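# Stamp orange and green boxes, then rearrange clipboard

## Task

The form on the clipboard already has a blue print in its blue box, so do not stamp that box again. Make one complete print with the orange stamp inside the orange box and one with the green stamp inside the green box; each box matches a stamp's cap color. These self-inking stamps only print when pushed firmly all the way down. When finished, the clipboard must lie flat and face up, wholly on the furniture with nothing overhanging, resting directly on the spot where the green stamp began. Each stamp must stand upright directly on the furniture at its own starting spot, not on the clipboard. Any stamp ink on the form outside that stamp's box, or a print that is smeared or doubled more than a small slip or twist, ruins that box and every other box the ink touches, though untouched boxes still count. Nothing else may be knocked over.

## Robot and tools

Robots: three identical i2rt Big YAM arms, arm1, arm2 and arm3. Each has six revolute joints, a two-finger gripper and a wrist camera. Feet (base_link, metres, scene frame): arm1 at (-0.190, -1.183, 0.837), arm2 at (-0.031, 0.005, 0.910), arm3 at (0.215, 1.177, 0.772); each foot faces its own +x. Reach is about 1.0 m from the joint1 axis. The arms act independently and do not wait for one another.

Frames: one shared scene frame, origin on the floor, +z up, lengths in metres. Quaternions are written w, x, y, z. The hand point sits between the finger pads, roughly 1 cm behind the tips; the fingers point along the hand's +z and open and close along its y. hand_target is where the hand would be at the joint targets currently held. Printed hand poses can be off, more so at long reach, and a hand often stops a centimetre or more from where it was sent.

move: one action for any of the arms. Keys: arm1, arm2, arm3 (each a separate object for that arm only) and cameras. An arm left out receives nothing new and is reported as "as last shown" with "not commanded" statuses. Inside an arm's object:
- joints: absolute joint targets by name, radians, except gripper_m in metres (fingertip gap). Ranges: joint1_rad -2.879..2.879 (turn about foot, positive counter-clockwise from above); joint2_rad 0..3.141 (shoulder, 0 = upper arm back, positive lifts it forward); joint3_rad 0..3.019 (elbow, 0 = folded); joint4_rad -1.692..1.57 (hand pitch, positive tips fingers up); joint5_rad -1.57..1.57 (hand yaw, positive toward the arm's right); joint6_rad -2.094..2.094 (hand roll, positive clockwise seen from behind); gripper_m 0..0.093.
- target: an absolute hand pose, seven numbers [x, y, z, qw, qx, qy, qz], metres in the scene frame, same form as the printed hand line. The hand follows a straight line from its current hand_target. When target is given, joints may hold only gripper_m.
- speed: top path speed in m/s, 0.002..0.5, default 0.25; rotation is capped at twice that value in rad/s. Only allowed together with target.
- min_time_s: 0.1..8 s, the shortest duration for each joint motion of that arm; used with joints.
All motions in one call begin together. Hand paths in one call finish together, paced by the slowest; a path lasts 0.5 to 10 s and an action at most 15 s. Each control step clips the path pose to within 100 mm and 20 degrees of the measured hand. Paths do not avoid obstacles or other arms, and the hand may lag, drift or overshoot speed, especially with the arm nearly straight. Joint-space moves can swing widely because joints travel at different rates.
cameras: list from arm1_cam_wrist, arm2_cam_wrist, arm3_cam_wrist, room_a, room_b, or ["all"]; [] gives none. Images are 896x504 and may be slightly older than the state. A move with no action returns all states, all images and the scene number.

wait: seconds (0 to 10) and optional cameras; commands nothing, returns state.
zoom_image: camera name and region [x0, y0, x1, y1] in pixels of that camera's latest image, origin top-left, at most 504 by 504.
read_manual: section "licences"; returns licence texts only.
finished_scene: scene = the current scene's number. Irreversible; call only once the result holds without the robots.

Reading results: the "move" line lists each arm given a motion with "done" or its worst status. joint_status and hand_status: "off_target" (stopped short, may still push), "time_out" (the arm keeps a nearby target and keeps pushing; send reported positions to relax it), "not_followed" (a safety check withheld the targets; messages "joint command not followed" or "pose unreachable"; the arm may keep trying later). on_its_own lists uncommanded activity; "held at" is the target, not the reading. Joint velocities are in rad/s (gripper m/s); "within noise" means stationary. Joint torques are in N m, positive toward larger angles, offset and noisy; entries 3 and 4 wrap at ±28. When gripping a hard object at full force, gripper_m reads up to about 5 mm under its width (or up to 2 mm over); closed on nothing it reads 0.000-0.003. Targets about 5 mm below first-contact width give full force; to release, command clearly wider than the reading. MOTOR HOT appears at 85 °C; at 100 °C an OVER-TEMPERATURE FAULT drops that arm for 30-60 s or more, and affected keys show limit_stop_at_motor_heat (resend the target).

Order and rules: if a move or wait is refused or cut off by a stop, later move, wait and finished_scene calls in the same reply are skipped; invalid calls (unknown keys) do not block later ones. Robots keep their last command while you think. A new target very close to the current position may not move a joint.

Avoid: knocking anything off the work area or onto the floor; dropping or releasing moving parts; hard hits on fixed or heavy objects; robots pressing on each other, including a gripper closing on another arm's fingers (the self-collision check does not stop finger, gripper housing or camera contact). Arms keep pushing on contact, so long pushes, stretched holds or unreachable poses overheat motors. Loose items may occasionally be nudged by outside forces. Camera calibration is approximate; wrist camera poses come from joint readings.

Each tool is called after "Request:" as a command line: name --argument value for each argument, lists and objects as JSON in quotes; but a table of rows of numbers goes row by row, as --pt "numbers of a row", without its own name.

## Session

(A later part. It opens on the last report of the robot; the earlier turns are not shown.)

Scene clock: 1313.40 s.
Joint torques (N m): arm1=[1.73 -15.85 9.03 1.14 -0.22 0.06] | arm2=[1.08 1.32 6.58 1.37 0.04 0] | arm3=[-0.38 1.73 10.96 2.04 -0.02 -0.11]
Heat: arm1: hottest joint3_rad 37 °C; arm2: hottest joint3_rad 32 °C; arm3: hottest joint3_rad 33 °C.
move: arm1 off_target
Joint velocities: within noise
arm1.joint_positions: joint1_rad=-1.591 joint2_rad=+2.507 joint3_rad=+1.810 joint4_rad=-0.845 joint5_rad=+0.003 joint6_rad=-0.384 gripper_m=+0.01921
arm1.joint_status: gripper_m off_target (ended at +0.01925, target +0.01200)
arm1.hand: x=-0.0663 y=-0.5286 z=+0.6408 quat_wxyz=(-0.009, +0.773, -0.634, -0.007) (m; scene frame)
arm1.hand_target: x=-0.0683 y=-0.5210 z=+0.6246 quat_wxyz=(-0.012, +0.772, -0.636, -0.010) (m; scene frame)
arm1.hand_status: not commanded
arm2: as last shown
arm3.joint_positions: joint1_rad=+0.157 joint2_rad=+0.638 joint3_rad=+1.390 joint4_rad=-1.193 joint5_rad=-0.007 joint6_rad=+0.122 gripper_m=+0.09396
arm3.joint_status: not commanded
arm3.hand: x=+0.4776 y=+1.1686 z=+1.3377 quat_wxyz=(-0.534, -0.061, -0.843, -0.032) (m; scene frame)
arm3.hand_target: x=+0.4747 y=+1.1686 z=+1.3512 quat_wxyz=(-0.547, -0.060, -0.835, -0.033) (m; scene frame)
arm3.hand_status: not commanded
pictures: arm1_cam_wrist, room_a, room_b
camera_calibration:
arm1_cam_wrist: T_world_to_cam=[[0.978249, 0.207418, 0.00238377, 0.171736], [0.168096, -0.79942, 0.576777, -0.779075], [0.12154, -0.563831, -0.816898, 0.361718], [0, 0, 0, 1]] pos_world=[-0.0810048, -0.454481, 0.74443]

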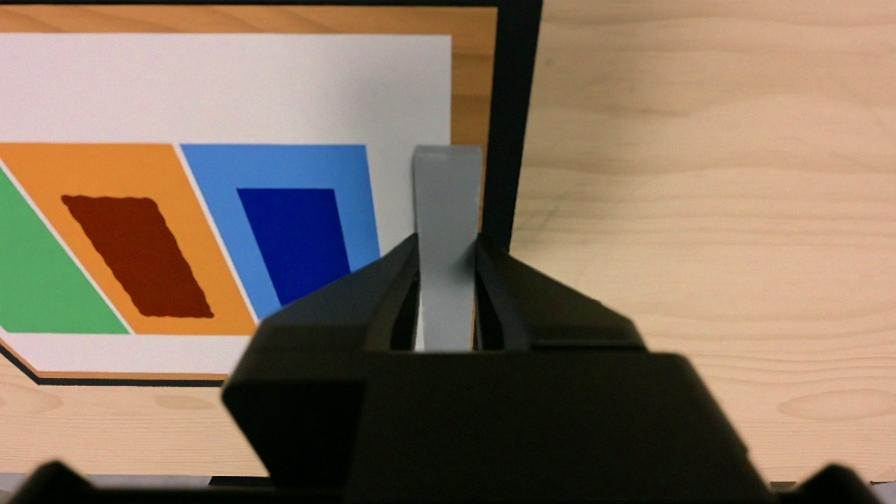

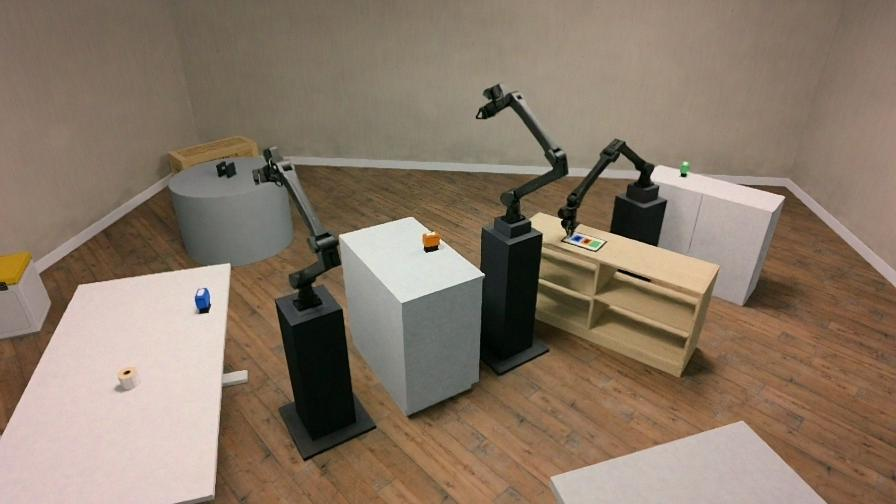

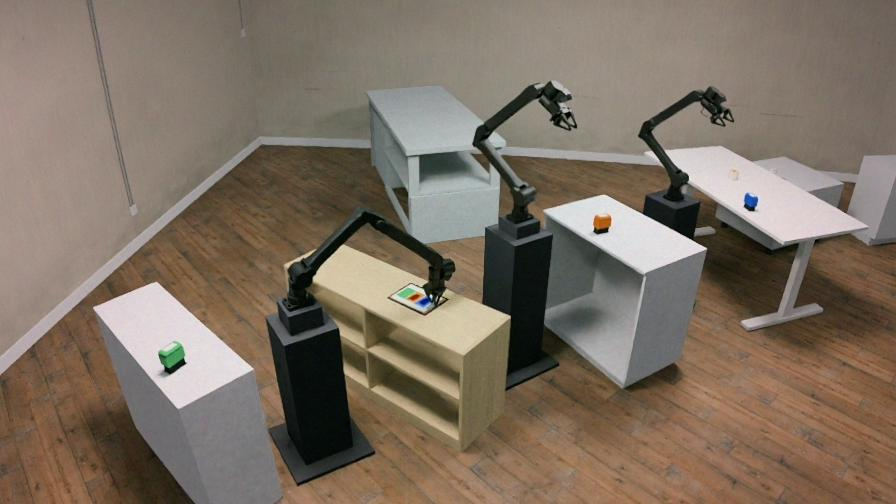

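Request:
move --arm1 '{"target": [-0.066, -0.515, 0.72, -0.0115, 0.7715, -0.636, -0.0095], "speed": 0.1}' --cameras '["arm1_cam_wrist", "room_a"]'

Request:
zoom_image --camera "room_a" --region '[530, 170, 650, 270]'

Scene clock: 1321.13 s.
Joint torques (N m): arm1=[1.67 -21.71 8.66 0.25 -0.22 0.04] | arm2=[0.97 1.08 6.63 1.29 0.05 0.01] | arm3=[0.44 2.08 11.15 2.14 -0.02 -0.11]
Heat: arm1: hottest joint3_rad 37 °C; arm2: hottest joint3_rad 32 °C; arm3: hottest joint3_rad 33 °C.
move: arm1 off_target
Joint velocities: within noise
arm1.joint_positions: joint1_rad=-1.591 joint2_rad=+2.440 joint3_rad=+1.810 joint4_rad=-0.967 joint5_rad=+0.003 joint6_rad=-0.383 gripper_m=+0.01921
arm1.joint_status: not commanded
arm1.hand: x=-0.0678 y=-0.5383 z=+0.6838 quat_wxyz=(+0.015, +0.773, -0.634, +0.006) (m; scene frame)
arm1.hand_target: x=-0.0663 y=-0.5161 z=+0.7200 quat_wxyz=(-0.011, +0.772, -0.636, -0.010) (m; scene frame)
arm1.hand_status: off_target (0.043 m and 3.5 deg from the pose sent, 0.080 m and 0.5 deg at the start)
arm2, arm3: as last shown
pictures: arm1_cam_wrist, room_a
camera_calibration:
arm1_cam_wrist: T_world_to_cam=[[0.978408, 0.205831, -0.0187587, 0.188723], [0.173266, -0.767343, 0.617385, -0.821525], [0.112683, -0.607304, -0.786438, 0.346751], [0, 0, 0, 1]] pos_world=[-0.0813785, -0.458653, 0.783435]

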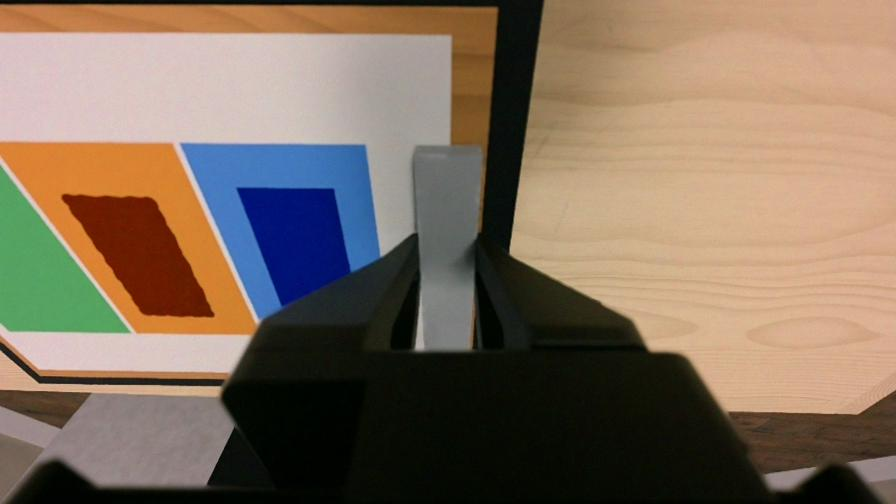

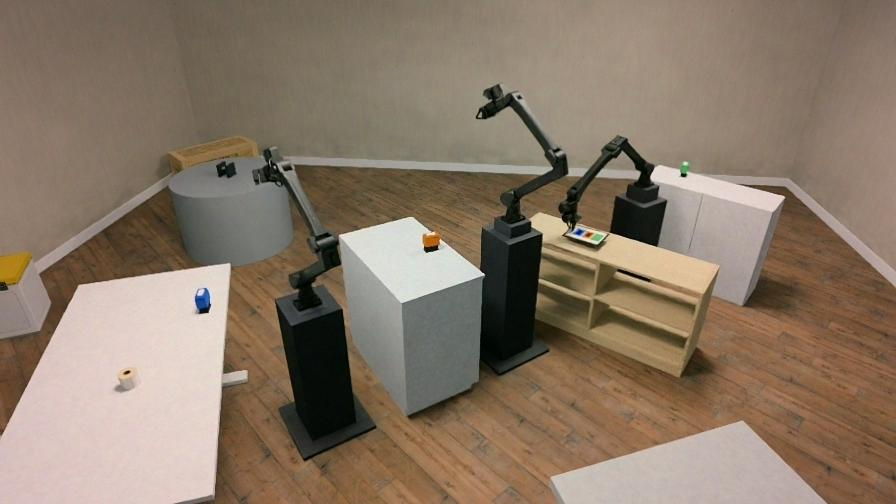

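Scaled by 4.200 from the camera's 896x504 image, which has a finer 1280x720 frame.

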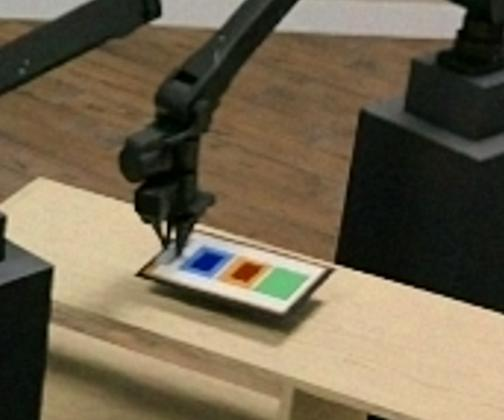

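Request:
move --arm1 '{"target": [-0.066, -0.53, 1.05, -0.0115, 0.7715, -0.636, -0.0095], "speed": 0.2}'

Request:
move --arm1 '{"joints": {"joint1_rad": 1.10, "joint6_rad": 0.5}, "min_time_s": 4.5}' --cameras '["arm1_cam_wrist", "room_a", "room_b"]'

Scene clock: 1355.40 s.
Joint torques (N m): arm1=[1.61 -18.84 14.05 0.29 -0.23 0.03] | arm2=[0.97 1.26 6.64 1.25 0.05 0.01] | arm3=[1.03 2.02 11.15 2.07 0.01 -0.18]
Heat: arm1: hottest joint3_rad 37 °C; arm2: hottest joint3_rad 32 °C; arm3: hottest joint3_rad 33 °C.
move: arm1 off_target
Joint velocities: within noise
arm1.joint_positions: joint1_rad=-1.591 joint2_rad=+2.117 joint3_rad=+2.134 joint4_rad=-1.633 joint5_rad=+0.003 joint6_rad=-0.383 gripper_m=+0.01921
arm1.joint_status: not commanded
arm1.hand: x=-0.0670 y=-0.5465 z=+1.0115 quat_wxyz=(+0.023, +0.773, -0.634, +0.010) (m; scene frame)
arm1.hand_target: x=-0.0666 y=-0.5327 z=+1.0500 quat_wxyz=(-0.012, +0.772, -0.636, -0.010) (m; scene frame)
arm1.hand_status: off_target (0.042 m and 4.6 deg from the pose sent, 0.366 m and 3.5 deg at the start; pose on its path clipped on 18 of 79 steps)
arm2.joint_positions: joint1_rad=+0.290 joint2_rad=+0.646 joint3_rad=+1.383 joint4_rad=-1.286 joint5_rad=-0.004 joint6_rad=-0.010 gripper_m=+0.04993
arm2.joint_status: not commanded
arm2.hand: x=+0.2235 y=+0.0335 z=+1.4498 quat_wxyz=(-0.487, +0.059, -0.871, -0.034) (m; scene frame)
arm2.hand_target: x=+0.2231 y=+0.0361 z=+1.4446 quat_wxyz=(-0.478, +0.059, -0.876, -0.038) (m; scene frame)
arm2.hand_status: not commanded
arm3: as last shown
pictures: none

Scene clock: 1360.80 s.
Joint torques (N m): arm1=[1.38 -18.73 13.9 0.35 -0.17 0.08] | arm2=[0.85 1.14 6.64 1.35 0.03 0.02] | arm3=[0.5 1.79 11.08 2.22 0.03 -0.13]
Heat: arm1: hottest joint3_rad 37 °C; arm2: hottest joint3_rad 32 °C; arm3: hottest joint3_rad 33 °C.
move: arm1 done
Joint velocities: within noise
arm1.joint_positions: joint1_rad=+1.098 joint2_rad=+2.117 joint3_rad=+2.137 joint4_rad=-1.637 joint5_rad=+0.003 joint6_rad=+0.489 gripper_m=+0.01921
arm1.joint_status: all done
arm1.hand: x=-0.5751 y=-1.7010 z=+1.0212 quat_wxyz=(-0.015, +0.975, +0.219, +0.012) (m; scene frame)
arm1.hand_target: x=-0.5816 y=-1.7129 z=+1.0590 quat_wxyz=(+0.013, +0.976, +0.215, -0.018) (m; scene frame)
arm1.hand_status: not commanded
arm2, arm3: as last shown
pictures: arm1_cam_wrist, room_a, room_b
camera_calibration:
arm1_cam_wrist: T_world_to_cam=[[-0.438484, 0.898493, 0.0210151, 1.25342], [0.711159, 0.332574, 0.619393, 0.344052], [0.549531, 0.286539, -0.7848, 1.73305], [0, 0, 0, 1]] pos_world=[-0.647438, -1.7372, 1.12066]

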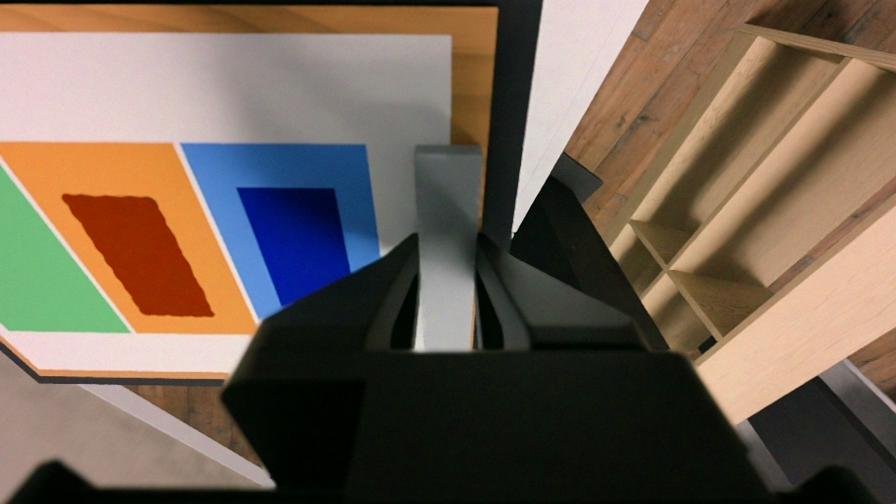

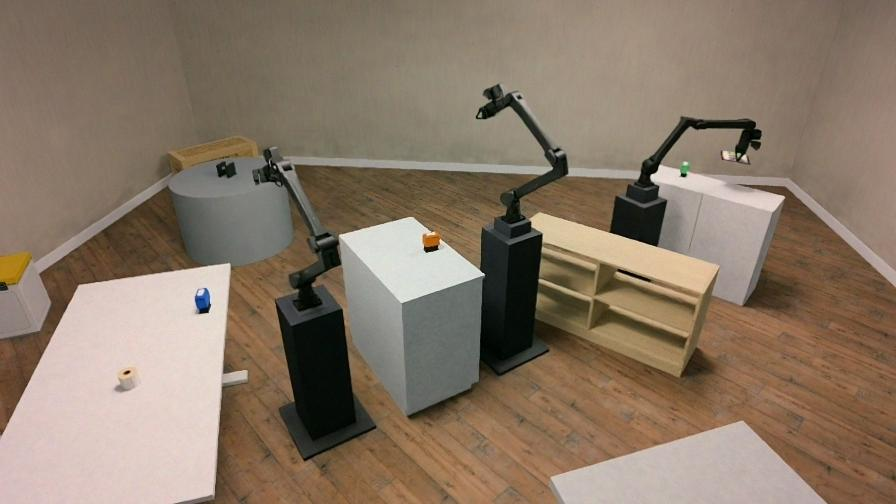

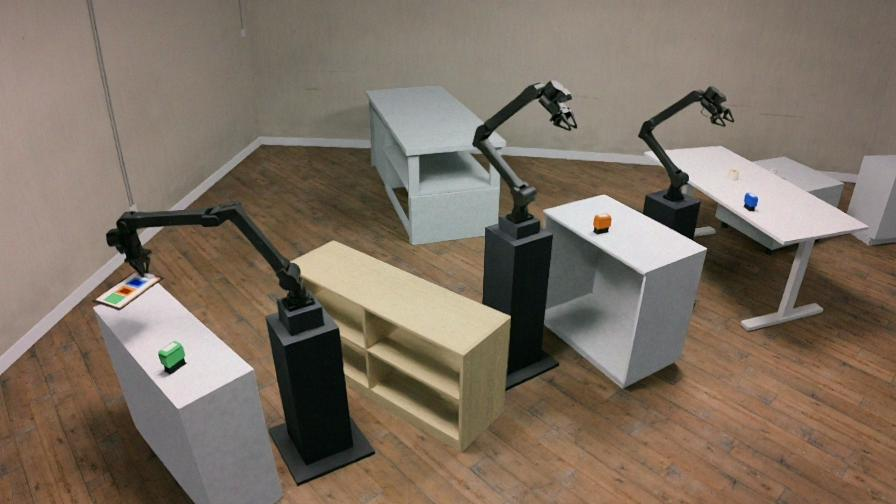

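Request:
move --arm1 '{"joints": {"joint6_rad": -0.73}, "min_time_s": 2.5}' --cameras '["arm1_cam_wrist", "room_b"]'

Scene clock: 1369.67 s.
Joint torques (N m): arm1=[1.26 -18.73 13.9 0.34 -0.26 -0.17] | arm2=[1.03 1.55 6.63 1.32 0.04 0.01] | arm3=[0.03 1.96 11.03 2.21 -0.02 -0.12]
Heat: arm1: hottest joint3_rad 38 °C; arm2: hottest joint3_rad 32 °C; arm3: hottest joint3_rad 33 °C.
move: arm1 done
Joint velocities: within noise
arm1.joint_positions: joint1_rad=+1.098 joint2_rad=+2.117 joint3_rad=+2.137 joint4_rad=-1.637 joint5_rad=+0.003 joint6_rad=-0.717 gripper_m=+0.01921
arm1.joint_status: all done
arm1.hand: x=-0.5751 y=-1.7010 z=+1.0212 quat_wxyz=(-0.006, +0.679, +0.734, +0.018) (m; scene frame)
arm1.hand_target: x=-0.5816 y=-1.7129 z=+1.0590 quat_wxyz=(+0.000, +0.673, +0.739, -0.022) (m; scene frame)
arm1.hand_status: not commanded
arm2, arm3: as last shown
pictures: arm1_cam_wrist, room_b
camera_calibration:
arm1_cam_wrist: T_world_to_cam=[[-0.995783, -0.0888869, -0.0226811, -0.701929], [-0.0836786, 0.77881, 0.621654, 0.643741], [-0.0375927, 0.620931, -0.782964, 1.96232], [0, 0, 0, 1]] pos_world=[-0.571333, -1.78221, 1.12032]

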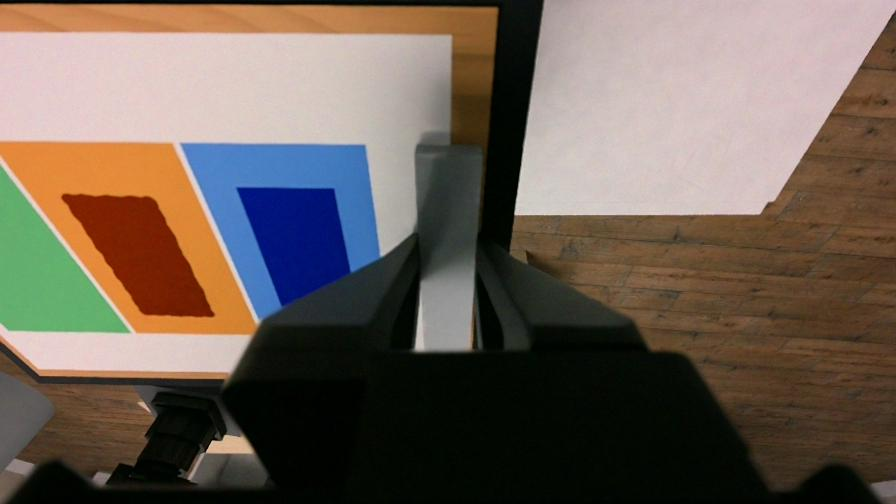

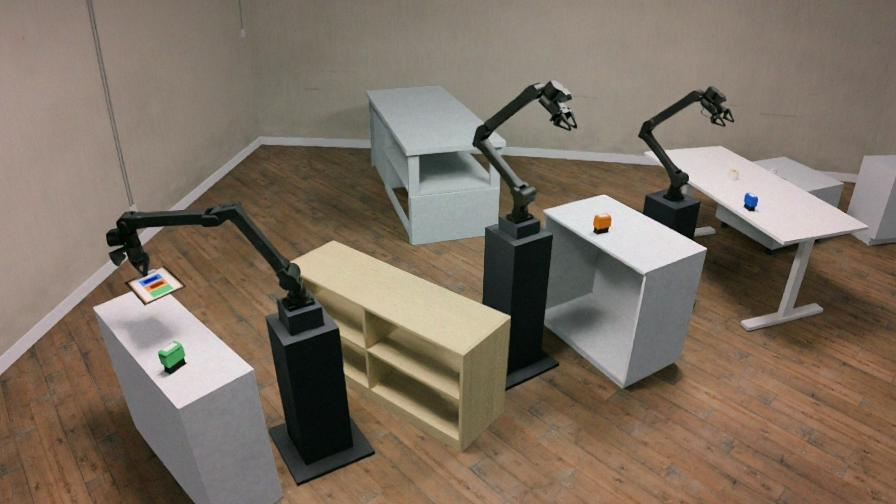

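Request:
move --arm1 '{"target": [-0.604, -1.745, 0.845, 0.001, 0.669, 0.743, -0.012], "speed": 0.15}' --cameras '["arm1_cam_wrist", "room_a", "room_b"]'

Request:
zoom_image --camera "room_a" --region '[640, 100, 800, 220]'

Request:
zoom_image --camera "room_b" --region '[80, 250, 260, 400]'

Scene clock: 1405.93 s.
Joint torques (N m): arm1=[1.38 -19.19 8.38 0.9 -0.35 -0.16] | arm2=[0.97 1.55 6.67 1.32 0.05 0.02] | arm3=[1.08 1.03 11.06 2.09 -0.03 -0.14]
Heat: arm1: hottest joint3_rad 39 °C; arm2: hottest joint3_rad 32 °C; arm3: hottest joint3_rad 33 °C.
move: arm1 done
Joint velocities: within noise
arm1.joint_positions: joint1_rad=+1.098 joint2_rad=+2.319 joint3_rad=+2.014 joint4_rad=-1.263 joint5_rad=+0.001 joint6_rad=-0.728 gripper_m=+0.01921
arm1.joint_status: not commanded
arm1.hand: x=-0.6044 y=-1.7399 z=+0.8418 quat_wxyz=(-0.002, +0.675, +0.738, -0.006) (m; scene frame)
arm1.hand_target: x=-0.6040 y=-1.7449 z=+0.8451 quat_wxyz=(+0.001, +0.669, +0.743, -0.012) (m; scene frame)
arm1.hand_status: done (0.006 m and 1.2 deg from the pose sent, 0.184 m and 3.9 deg at the start)
arm2, arm3: as last shown
pictures: arm1_cam_wrist, room_a, room_b
camera_calibration:
arm1_cam_wrist: T_world_to_cam=[[-0.994909, -0.100461, 0.00792213, -0.78402], [-0.0763059, 0.802368, 0.591932, 0.853495], [-0.0658227, 0.588314, -0.805949, 1.79044], [0, 0, 0, 1]] pos_world=[-0.597051, -1.81692, 0.944004]

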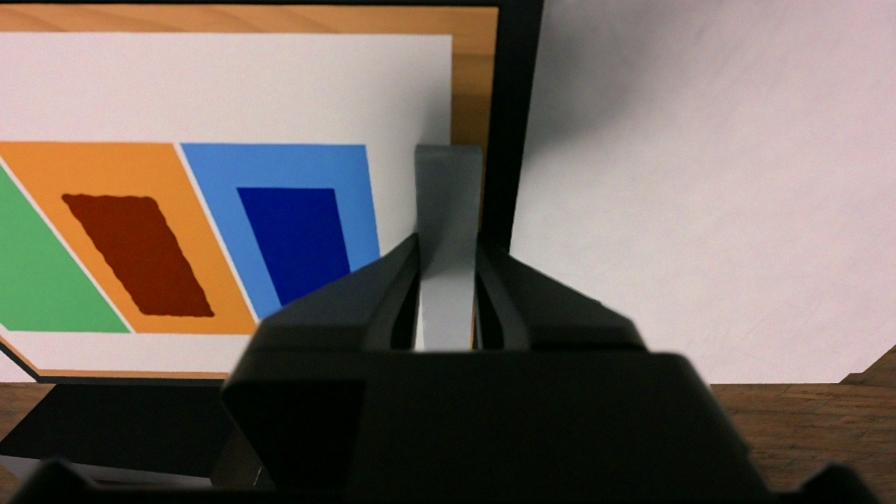

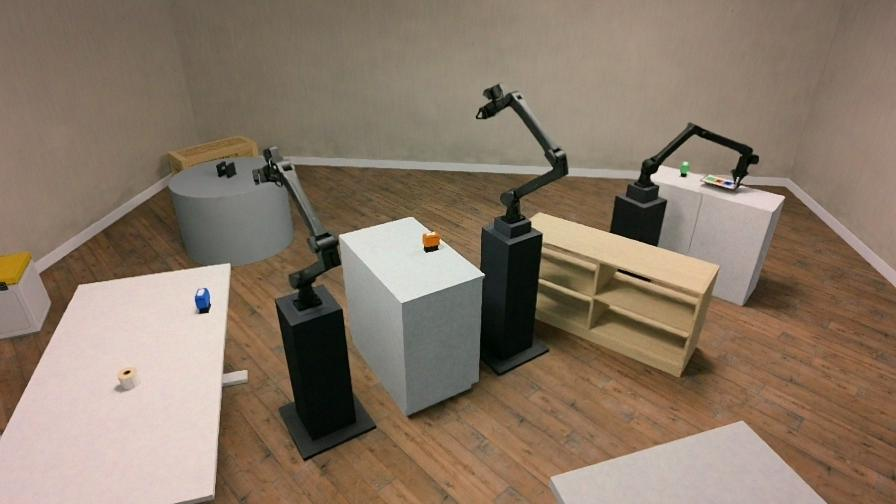

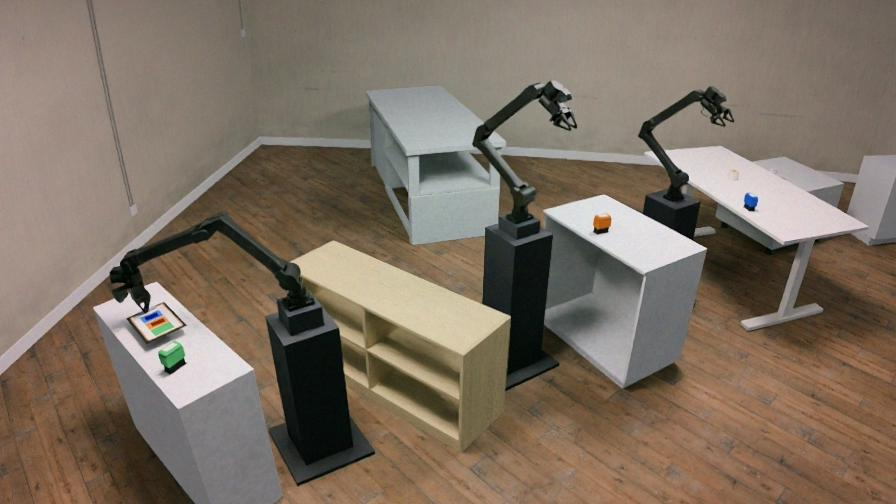

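Scaled by 3.150 from the camera's 896x504 image, which has a finer 1280x720 frame.

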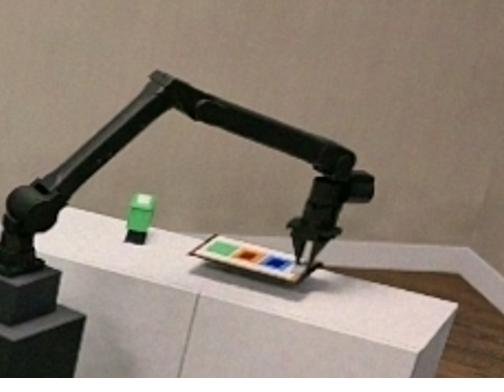

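Scaled by 2.800 from the camera's 896x504 image, which has a finer 1280x720 frame.

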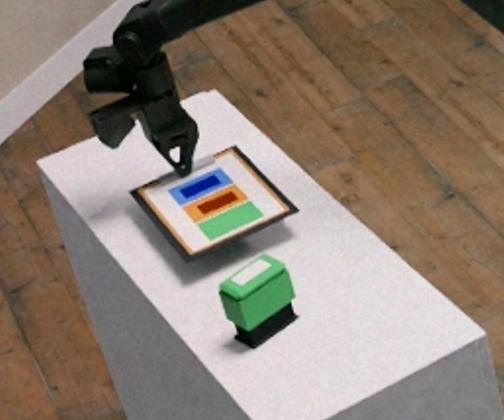

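Request:
move --arm1 '{"target": [-0.603, -1.733, 0.808, 0.001, 0.667, 0.745, -0.012], "speed": 0.08}' --cameras '["arm1_cam_wrist", "room_a", "room_b"]'

Request:
zoom_image --camera "room_a" --region '[680, 140, 780, 220]'

Request:
zoom_image --camera "room_b" --region '[90, 260, 220, 380]'

Scene clock: 1425.13 s.
Joint torques (N m): arm1=[0.62 -18.55 7.62 0.92 -0.35 -0.14] | arm2=[1.03 1.26 6.6 1.24 0.05 0.02] | arm3=[0.5 1.14 11.19 2.21 0 -0.15]
Heat: arm1: hottest joint3_rad 38 °C; arm2: hottest joint3_rad 32 °C; arm3: hottest joint3_rad 33 °C.
move: arm1 done
Joint velocities: within noise
arm1.joint_positions: joint1_rad=+1.098 joint2_rad=+2.320 joint3_rad=+1.934 joint4_rad=-1.168 joint5_rad=+0.001 joint6_rad=-0.743 gripper_m=+0.01921
arm1.joint_status: not commanded
arm1.hand: x=-0.6006 y=-1.7346 z=+0.8126 quat_wxyz=(-0.001, +0.670, +0.743, -0.013) (m; scene frame)
arm1.hand_target: x=-0.6030 y=-1.7329 z=+0.8081 quat_wxyz=(+0.001, +0.667, +0.745, -0.012) (m; scene frame)
arm1.hand_status: done (0.005 m and 0.5 deg from the pose sent, 0.034 m and 1.5 deg at the start)
arm2, arm3: as last shown
pictures: arm1_cam_wrist, room_a, room_b
camera_calibration:
arm1_cam_wrist: T_world_to_cam=[[-0.993242, -0.114672, 0.0179149, -0.811217], [-0.0827555, 0.80794, 0.583425, 0.879568], [-0.0813769, 0.578, -0.811969, 1.74176], [0, 0, 0, 1]] pos_world=[-0.591206, -1.8104, 0.915626]

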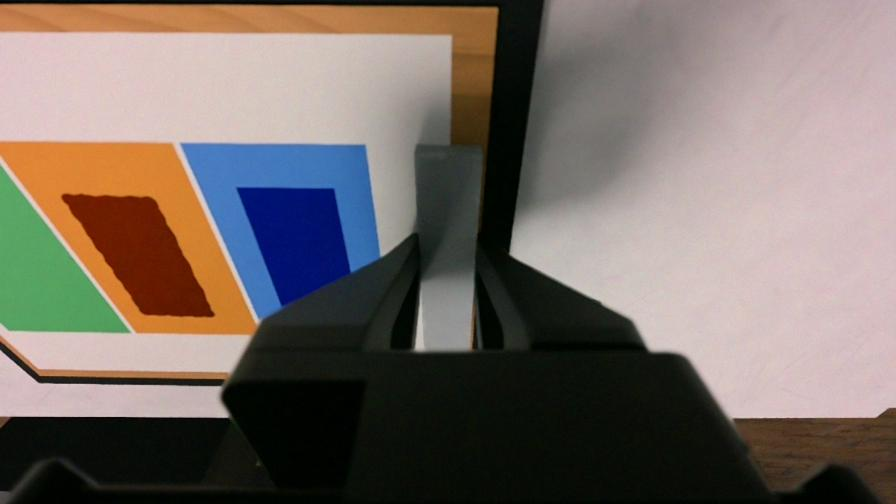

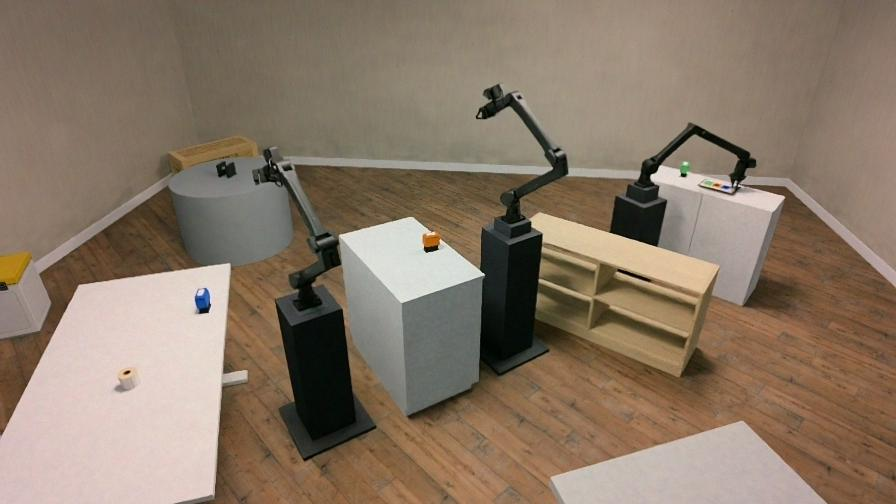

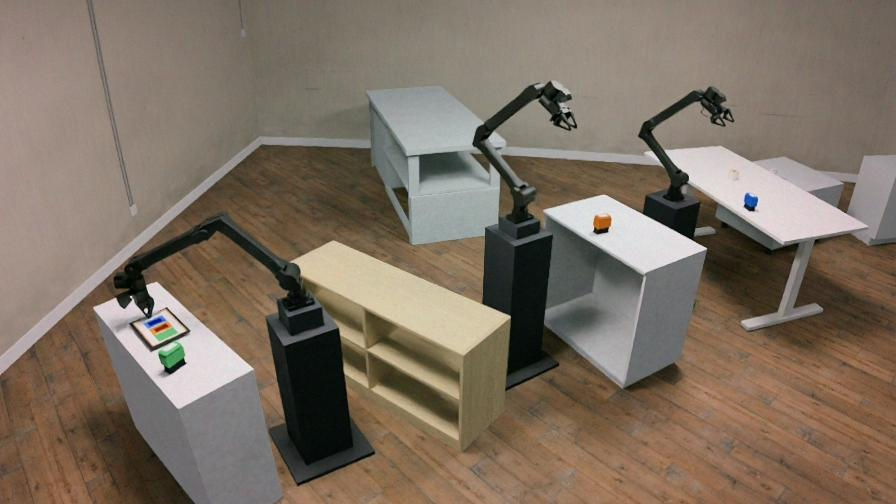

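Scaled by 5.040 from the camera's 896x504 image, which has a finer 1280x720 frame.

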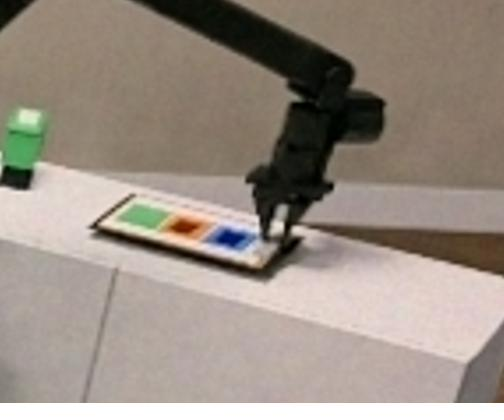

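Scaled by 3.877 from the camera's 896x504 image, which has a finer 1280x720 frame.

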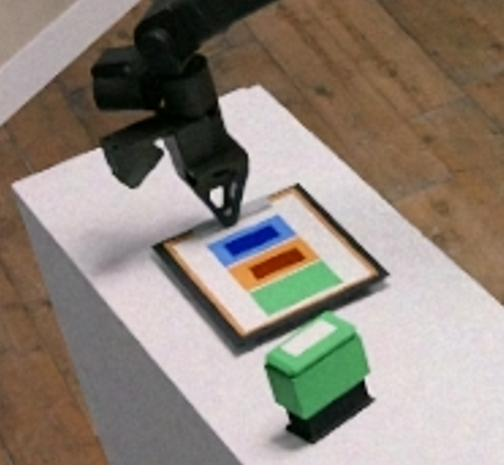

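Request:
move --arm1 '{"target": [-0.604, -1.733, 0.786, 0.001, 0.667, 0.745, -0.012], "speed": 0.05}' --cameras '["arm1_cam_wrist", "room_b"]'

Request:
zoom_image --camera "room_b" --region '[90, 260, 220, 380]'

Scene clock: 1439.23 s.
Joint torques (N m): arm1=[0.62 -18.02 7.45 1.05 -0.23 -0.15] | arm2=[1.2 1.32 6.65 1.29 0.04 0.01] | arm3=[0.44 1.38 11.04 2.25 0.01 -0.11]
Heat: arm1: hottest joint3_rad 38 °C; arm2: hottest joint3_rad 32 °C; arm3: hottest joint3_rad 33 °C.
move: arm1 off_target
Joint velocities: within noise
arm1.joint_positions: joint1_rad=+1.098 joint2_rad=+2.339 joint3_rad=+1.924 joint4_rad=-1.132 joint5_rad=-0.003 joint6_rad=-0.745 gripper_m=+0.01921
arm1.joint_status: not commanded
arm1.hand: x=-0.6014 y=-1.7363 z=+0.7966 quat_wxyz=(+0.001, +0.669, +0.743, -0.016) (m; scene frame)
arm1.hand_target: x=-0.6037 y=-1.7329 z=+0.7860 quat_wxyz=(+0.001, +0.667, +0.745, -0.012) (m; scene frame)
arm1.hand_status: off_target (0.011 m and 0.5 deg from the pose sent, 0.027 m and 0.5 deg at the start)
arm2, arm3: as last shown
pictures: arm1_cam_wrist, room_b
camera_calibration:
arm1_cam_wrist: T_world_to_cam=[[-0.993026, -0.116213, 0.0198248, -0.816014], [-0.0835388, 0.812297, 0.57723, 0.902273], [-0.0831855, 0.571549, -0.816341, 1.72083], [0, 0, 0, 1]] pos_world=[-0.591801, -1.81128, 0.900139]

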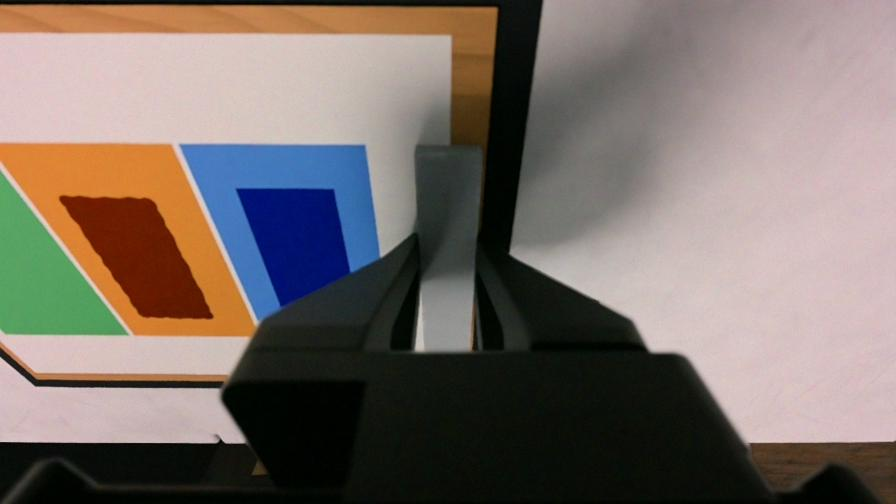

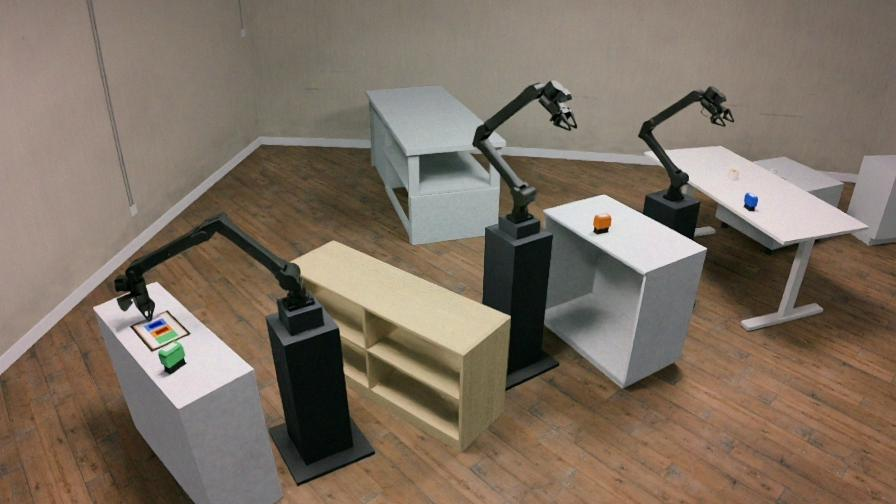

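Scaled by 3.877 from the camera's 896x504 image, which has a finer 1280x720 frame.

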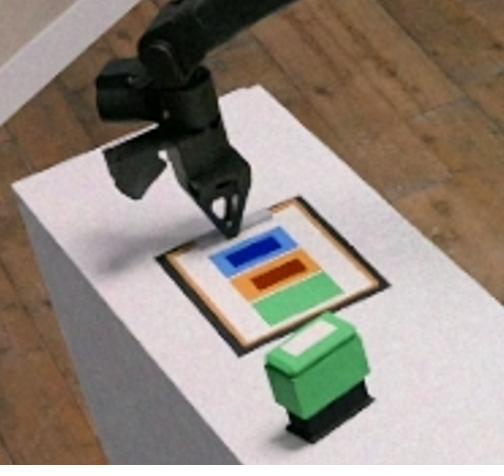

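Request:
move --arm1 '{"target": [-0.604, -1.733, 0.776, 0.001, 0.667, 0.745, -0.012], "speed": 0.05}'

Request:
move --arm1 '{"joints": {"gripper_m": 0.055}}' --cameras '["arm1_cam_wrist"]'

Scene clock: 1444.53 s.
Joint torques (N m): arm1=[0.67 -17.2 7.09 1.59 -0.23 -0.15] | arm2=[0.97 1.2 6.63 1.25 0.04 0.01] | arm3=[-0.15 1.38 10.92 2.24 -0.03 -0.17]
Heat: arm1: hottest joint3_rad 37 °C; arm2: hottest joint3_rad 32 °C; arm3: hottest joint3_rad 33 °C.
move: arm1 off_target
Joint velocities: within noise
arm1.joint_positions: joint1_rad=+1.098 joint2_rad=+2.339 joint3_rad=+1.922 joint4_rad=-1.129 joint5_rad=-0.003 joint6_rad=-0.745 gripper_m=+0.01921
arm1.joint_status: not commanded
arm1.hand: x=-0.6014 y=-1.7363 z=+0.7960 quat_wxyz=(+0.001, +0.669, +0.743, -0.017) (m; scene frame)
arm1.hand_target: x=-0.6035 y=-1.7326 z=+0.7763 quat_wxyz=(+0.001, +0.667, +0.745, -0.012) (m; scene frame)
arm1.hand_status: off_target (0.020 m and 0.6 deg from the pose sent, 0.021 m and 0.6 deg at the start)
arm2: as last shown
arm3.joint_positions: joint1_rad=+0.157 joint2_rad=+0.638 joint3_rad=+1.390 joint4_rad=-1.193 joint5_rad=-0.007 joint6_rad=+0.122 gripper_m=+0.09396
arm3.joint_status: not commanded
arm3.hand: x=+0.4776 y=+1.1686 z=+1.3377 quat_wxyz=(-0.534, -0.061, -0.843, -0.032) (m; scene frame)
arm3.hand_target: x=+0.4747 y=+1.1686 z=+1.3512 quat_wxyz=(-0.547, -0.060, -0.835, -0.033) (m; scene frame)
arm3.hand_status: not commanded
pictures: none

Scene clock: 1445.20 s.
Joint torques (N m): arm1=[0.62 -17.26 7.13 1.02 -0.23 -0.15] | arm2=[1.14 1.49 6.58 1.29 0.06 0.03] | arm3=[0.91 0.85 11.04 2.09 -0.01 -0.13]
Heat: arm1: hottest joint3_rad 37 °C; arm2: hottest joint3_rad 32 °C; arm3: hottest joint3_rad 33 °C.
move: arm1 done
Joint velocities: within noise
arm1.joint_positions: joint1_rad=+1.097 joint2_rad=+2.339 joint3_rad=+1.922 joint4_rad=-1.113 joint5_rad=-0.003 joint6_rad=-0.745 gripper_m=+0.05483
arm1.joint_status: all done
arm1.hand: x=-0.6039 y=-1.7392 z=+0.7961 quat_wxyz=(+0.002, +0.669, +0.743, -0.024) (m; scene frame)
arm1.hand_target: x=-0.6035 y=-1.7324 z=+0.7762 quat_wxyz=(+0.001, +0.667, +0.745, -0.012) (m; scene frame)
arm1.hand_status: not commanded
arm2, arm3: as last shown
pictures: arm1_cam_wrist
camera_calibration:
arm1_cam_wrist: T_world_to_cam=[[-0.992805, -0.115574, 0.0313335, -0.826732], [-0.0775657, 0.820035, 0.567033, 0.92985], [-0.0912288, 0.560522, -0.823099, 1.70322], [0, 0, 0, 1]] pos_world=[-0.593277, -1.81275, 0.900564]

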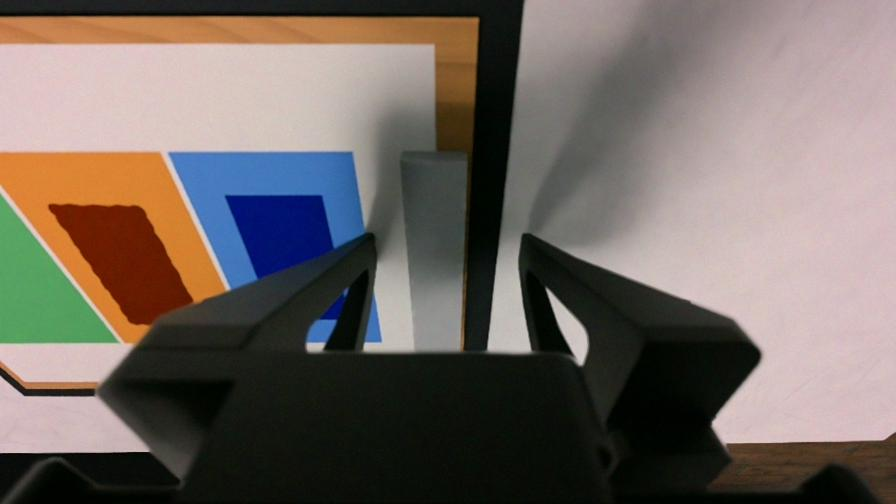

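Request:
move --arm1 '{"target": [-0.603, -1.738, 0.93, 0.001, 0.667, 0.745, -0.012], "speed": 0.15}' --cameras '["arm1_cam_wrist", "room_b", "room_a"]'

Request:
zoom_image --camera "room_b" --region '[90, 260, 220, 390]'

Scene clock: 1453.37 s.
Joint torques (N m): arm1=[1.03 -19.66 12.74 0.32 -0.22 -0.11] | arm2=[0.85 1.2 6.6 1.36 0.04 0.01] | arm3=[0.67 1.73 11.14 2.25 -0.03 -0.11]
Heat: arm1: hottest joint3_rad 37 °C; arm2: hottest joint3_rad 32 °C; arm3: hottest joint3_rad 33 °C.
move: arm1 off_target
Joint velocities: within noise
arm1.joint_positions: joint1_rad=+1.097 joint2_rad=+2.246 joint3_rad=+2.034 joint4_rad=-1.410 joint5_rad=-0.002 joint6_rad=-0.745 gripper_m=+0.05491
arm1.joint_status: not commanded
arm1.hand: x=-0.5908 y=-1.7221 z=+0.8985 quat_wxyz=(-0.003, +0.669, +0.743, +0.021) (m; scene frame)
arm1.hand_target: x=-0.6019 y=-1.7364 z=+0.9304 quat_wxyz=(+0.001, +0.667, +0.745, -0.012) (m; scene frame)
arm1.hand_status: off_target (0.037 m and 3.8 deg from the pose sent, 0.134 m and 1.5 deg at the start)
arm2.joint_positions: joint1_rad=+0.290 joint2_rad=+0.646 joint3_rad=+1.383 joint4_rad=-1.286 joint5_rad=-0.004 joint6_rad=-0.010 gripper_m=+0.04993
arm2.joint_status: not commanded
arm2.hand: x=+0.2235 y=+0.0335 z=+1.4498 quat_wxyz=(-0.487, +0.059, -0.871, -0.034) (m; scene frame)
arm2.hand_target: x=+0.2231 y=+0.0361 z=+1.4446 quat_wxyz=(-0.478, +0.059, -0.876, -0.038) (m; scene frame)
arm2.hand_status: not commanded
arm3: as last shown
pictures: arm1_cam_wrist, room_a, room_b
camera_calibration:
arm1_cam_wrist: T_world_to_cam=[[-0.992864, -0.115194, -0.0308587, -0.75846], [-0.109376, 0.776465, 0.620596, 0.716898], [-0.0475283, 0.619542, -0.783523, 1.87107], [0, 0, 0, 1]] pos_world=[-0.585707, -1.80322, 0.99772]

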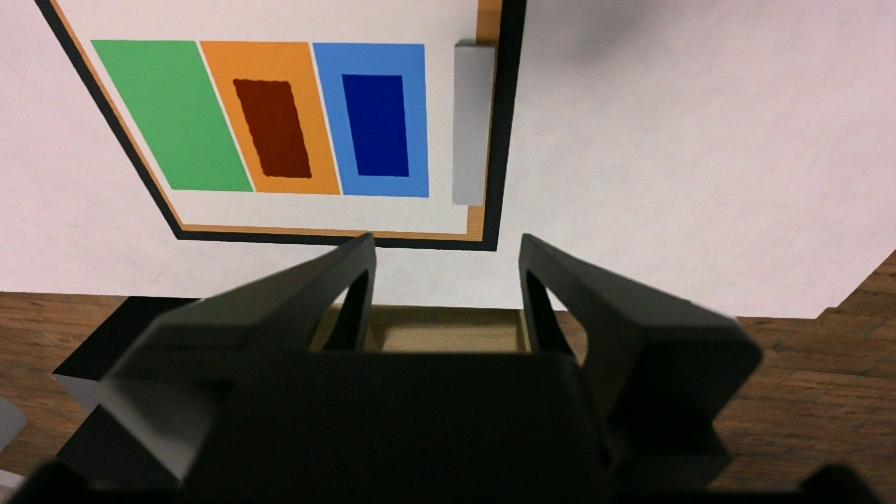

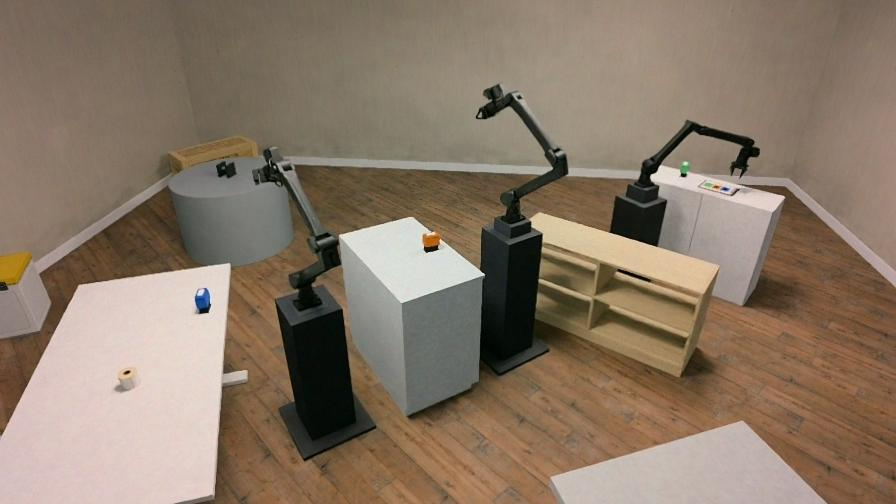

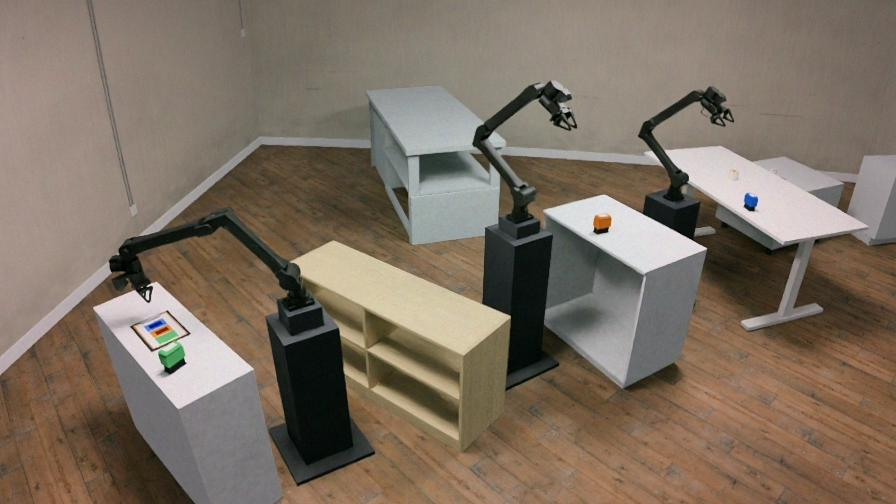

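Scaled by 3.877 from the camera's 896x504 image, which has a finer 1280x720 frame.

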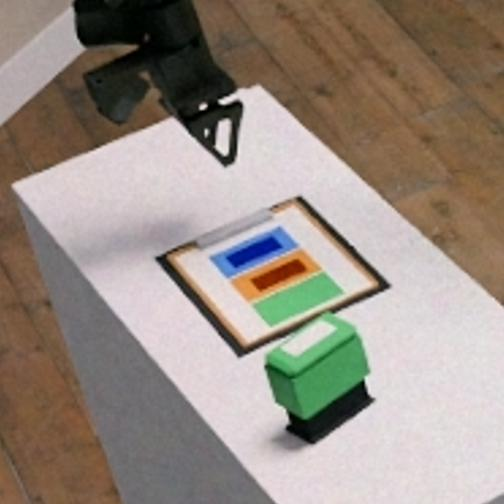

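Request:
move --arm1 '{"target": [-0.40, -1.745, 1.02, 0, 0.62, 0.7846, 0], "speed": 0.25, "joints": {"gripper_m": 0.092}}'

Request:
move --arm1 '{"target": [-0.213, -1.755, 0.98, 0, 0.570, 0.8216, 0], "speed": 0.2}' --cameras '["arm1_cam_wrist"]'

Scene clock: 1487.63 s.
Joint torques (N m): arm1=[0.67 -17.9 7.58 0.36 -0.19 0.07] | arm2=[0.97 1.32 6.64 1.26 0.04 0.02] | arm3=[0.62 1.2 11.08 2.17 0.01 -0.15]
Heat: arm1: hottest joint3_rad 41 °C; arm2: hottest joint3_rad 32 °C; arm3: hottest joint3_rad 33 °C.
move: arm1 off_target
Joint velocities: within noise
arm1.joint_positions: joint1_rad=+1.381 joint2_rad=+1.970 joint3_rad=+1.867 joint4_rad=-1.485 joint5_rad=-0.005 joint6_rad=-0.606 gripper_m=+0.09187
arm1.joint_status: all done
arm1.hand: x=-0.3996 y=-1.7516 z=+1.0071 quat_wxyz=(-0.002, +0.613, +0.790, +0.005) (m; scene frame)
arm1.hand_target: x=-0.4000 y=-1.7451 z=+1.0198 quat_wxyz=(+0.000, +0.620, +0.785, +0.000) (m; scene frame)
arm1.hand_status: off_target (0.014 m and 1.1 deg from the pose sent, 0.227 m and 7.8 deg at the start)
arm2, arm3: as last shown
pictures: none

Scene clock: 1489.47 s.
Joint torques (N m): arm1=[0.67 -16.97 7.58 0.95 -0.12 0.09] | arm2=[0.91 1.32 6.61 1.28 0.05 0.02] | arm3=[0.44 1.73 11.11 2.21 -0.01 -0.15]
Heat: arm1: hottest joint3_rad 40 °C; arm2: hottest joint3_rad 32 °C; arm3: hottest joint3_rad 33 °C.
move: arm1 off_target
Joint velocities: within noise
arm1.joint_positions: joint1_rad=+1.698 joint2_rad=+1.910 joint3_rad=+1.666 joint4_rad=-1.366 joint5_rad=-0.009 joint6_rad=-0.414 gripper_m=+0.09187
arm1.joint_status: not commanded
arm1.hand: x=-0.2103 y=-1.7550 z=+0.9651 quat_wxyz=(-0.009, +0.563, +0.826, +0.015) (m; scene frame)
arm1.hand_target: x=-0.2131 y=-1.7550 z=+0.9799 quat_wxyz=(+0.000, +0.570, +0.822, +0.000) (m; scene frame)
arm1.hand_status: off_target (0.015 m and 2.2 deg from the pose sent, 0.189 m and 6.2 deg at the start)
arm2, arm3: as last shown
pictures: arm1_cam_wrist
camera_calibration:
arm1_cam_wrist: T_world_to_cam=[[-0.926368, -0.37619, -0.0179681, -0.838903], [-0.305554, 0.722824, 0.619809, 0.608084], [-0.220178, 0.579661, -0.784547, 1.85636], [0, 0, 0, 1]] pos_world=[-0.182602, -1.83118, 1.06443]

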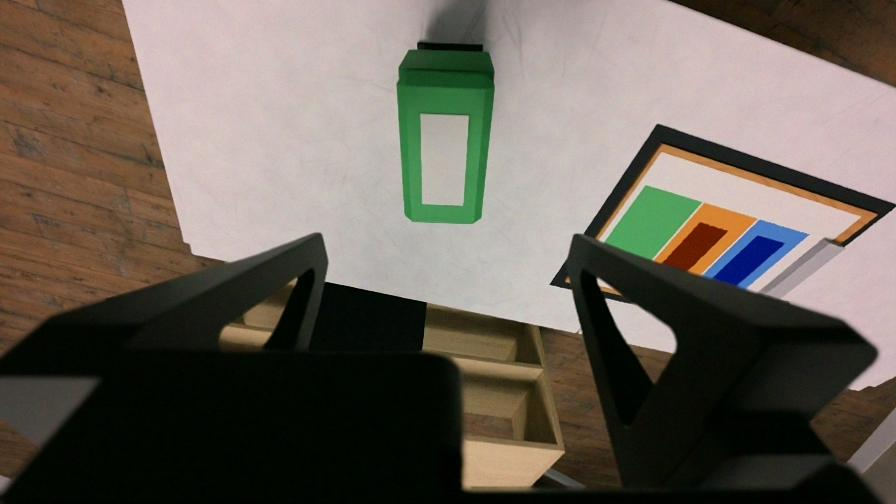

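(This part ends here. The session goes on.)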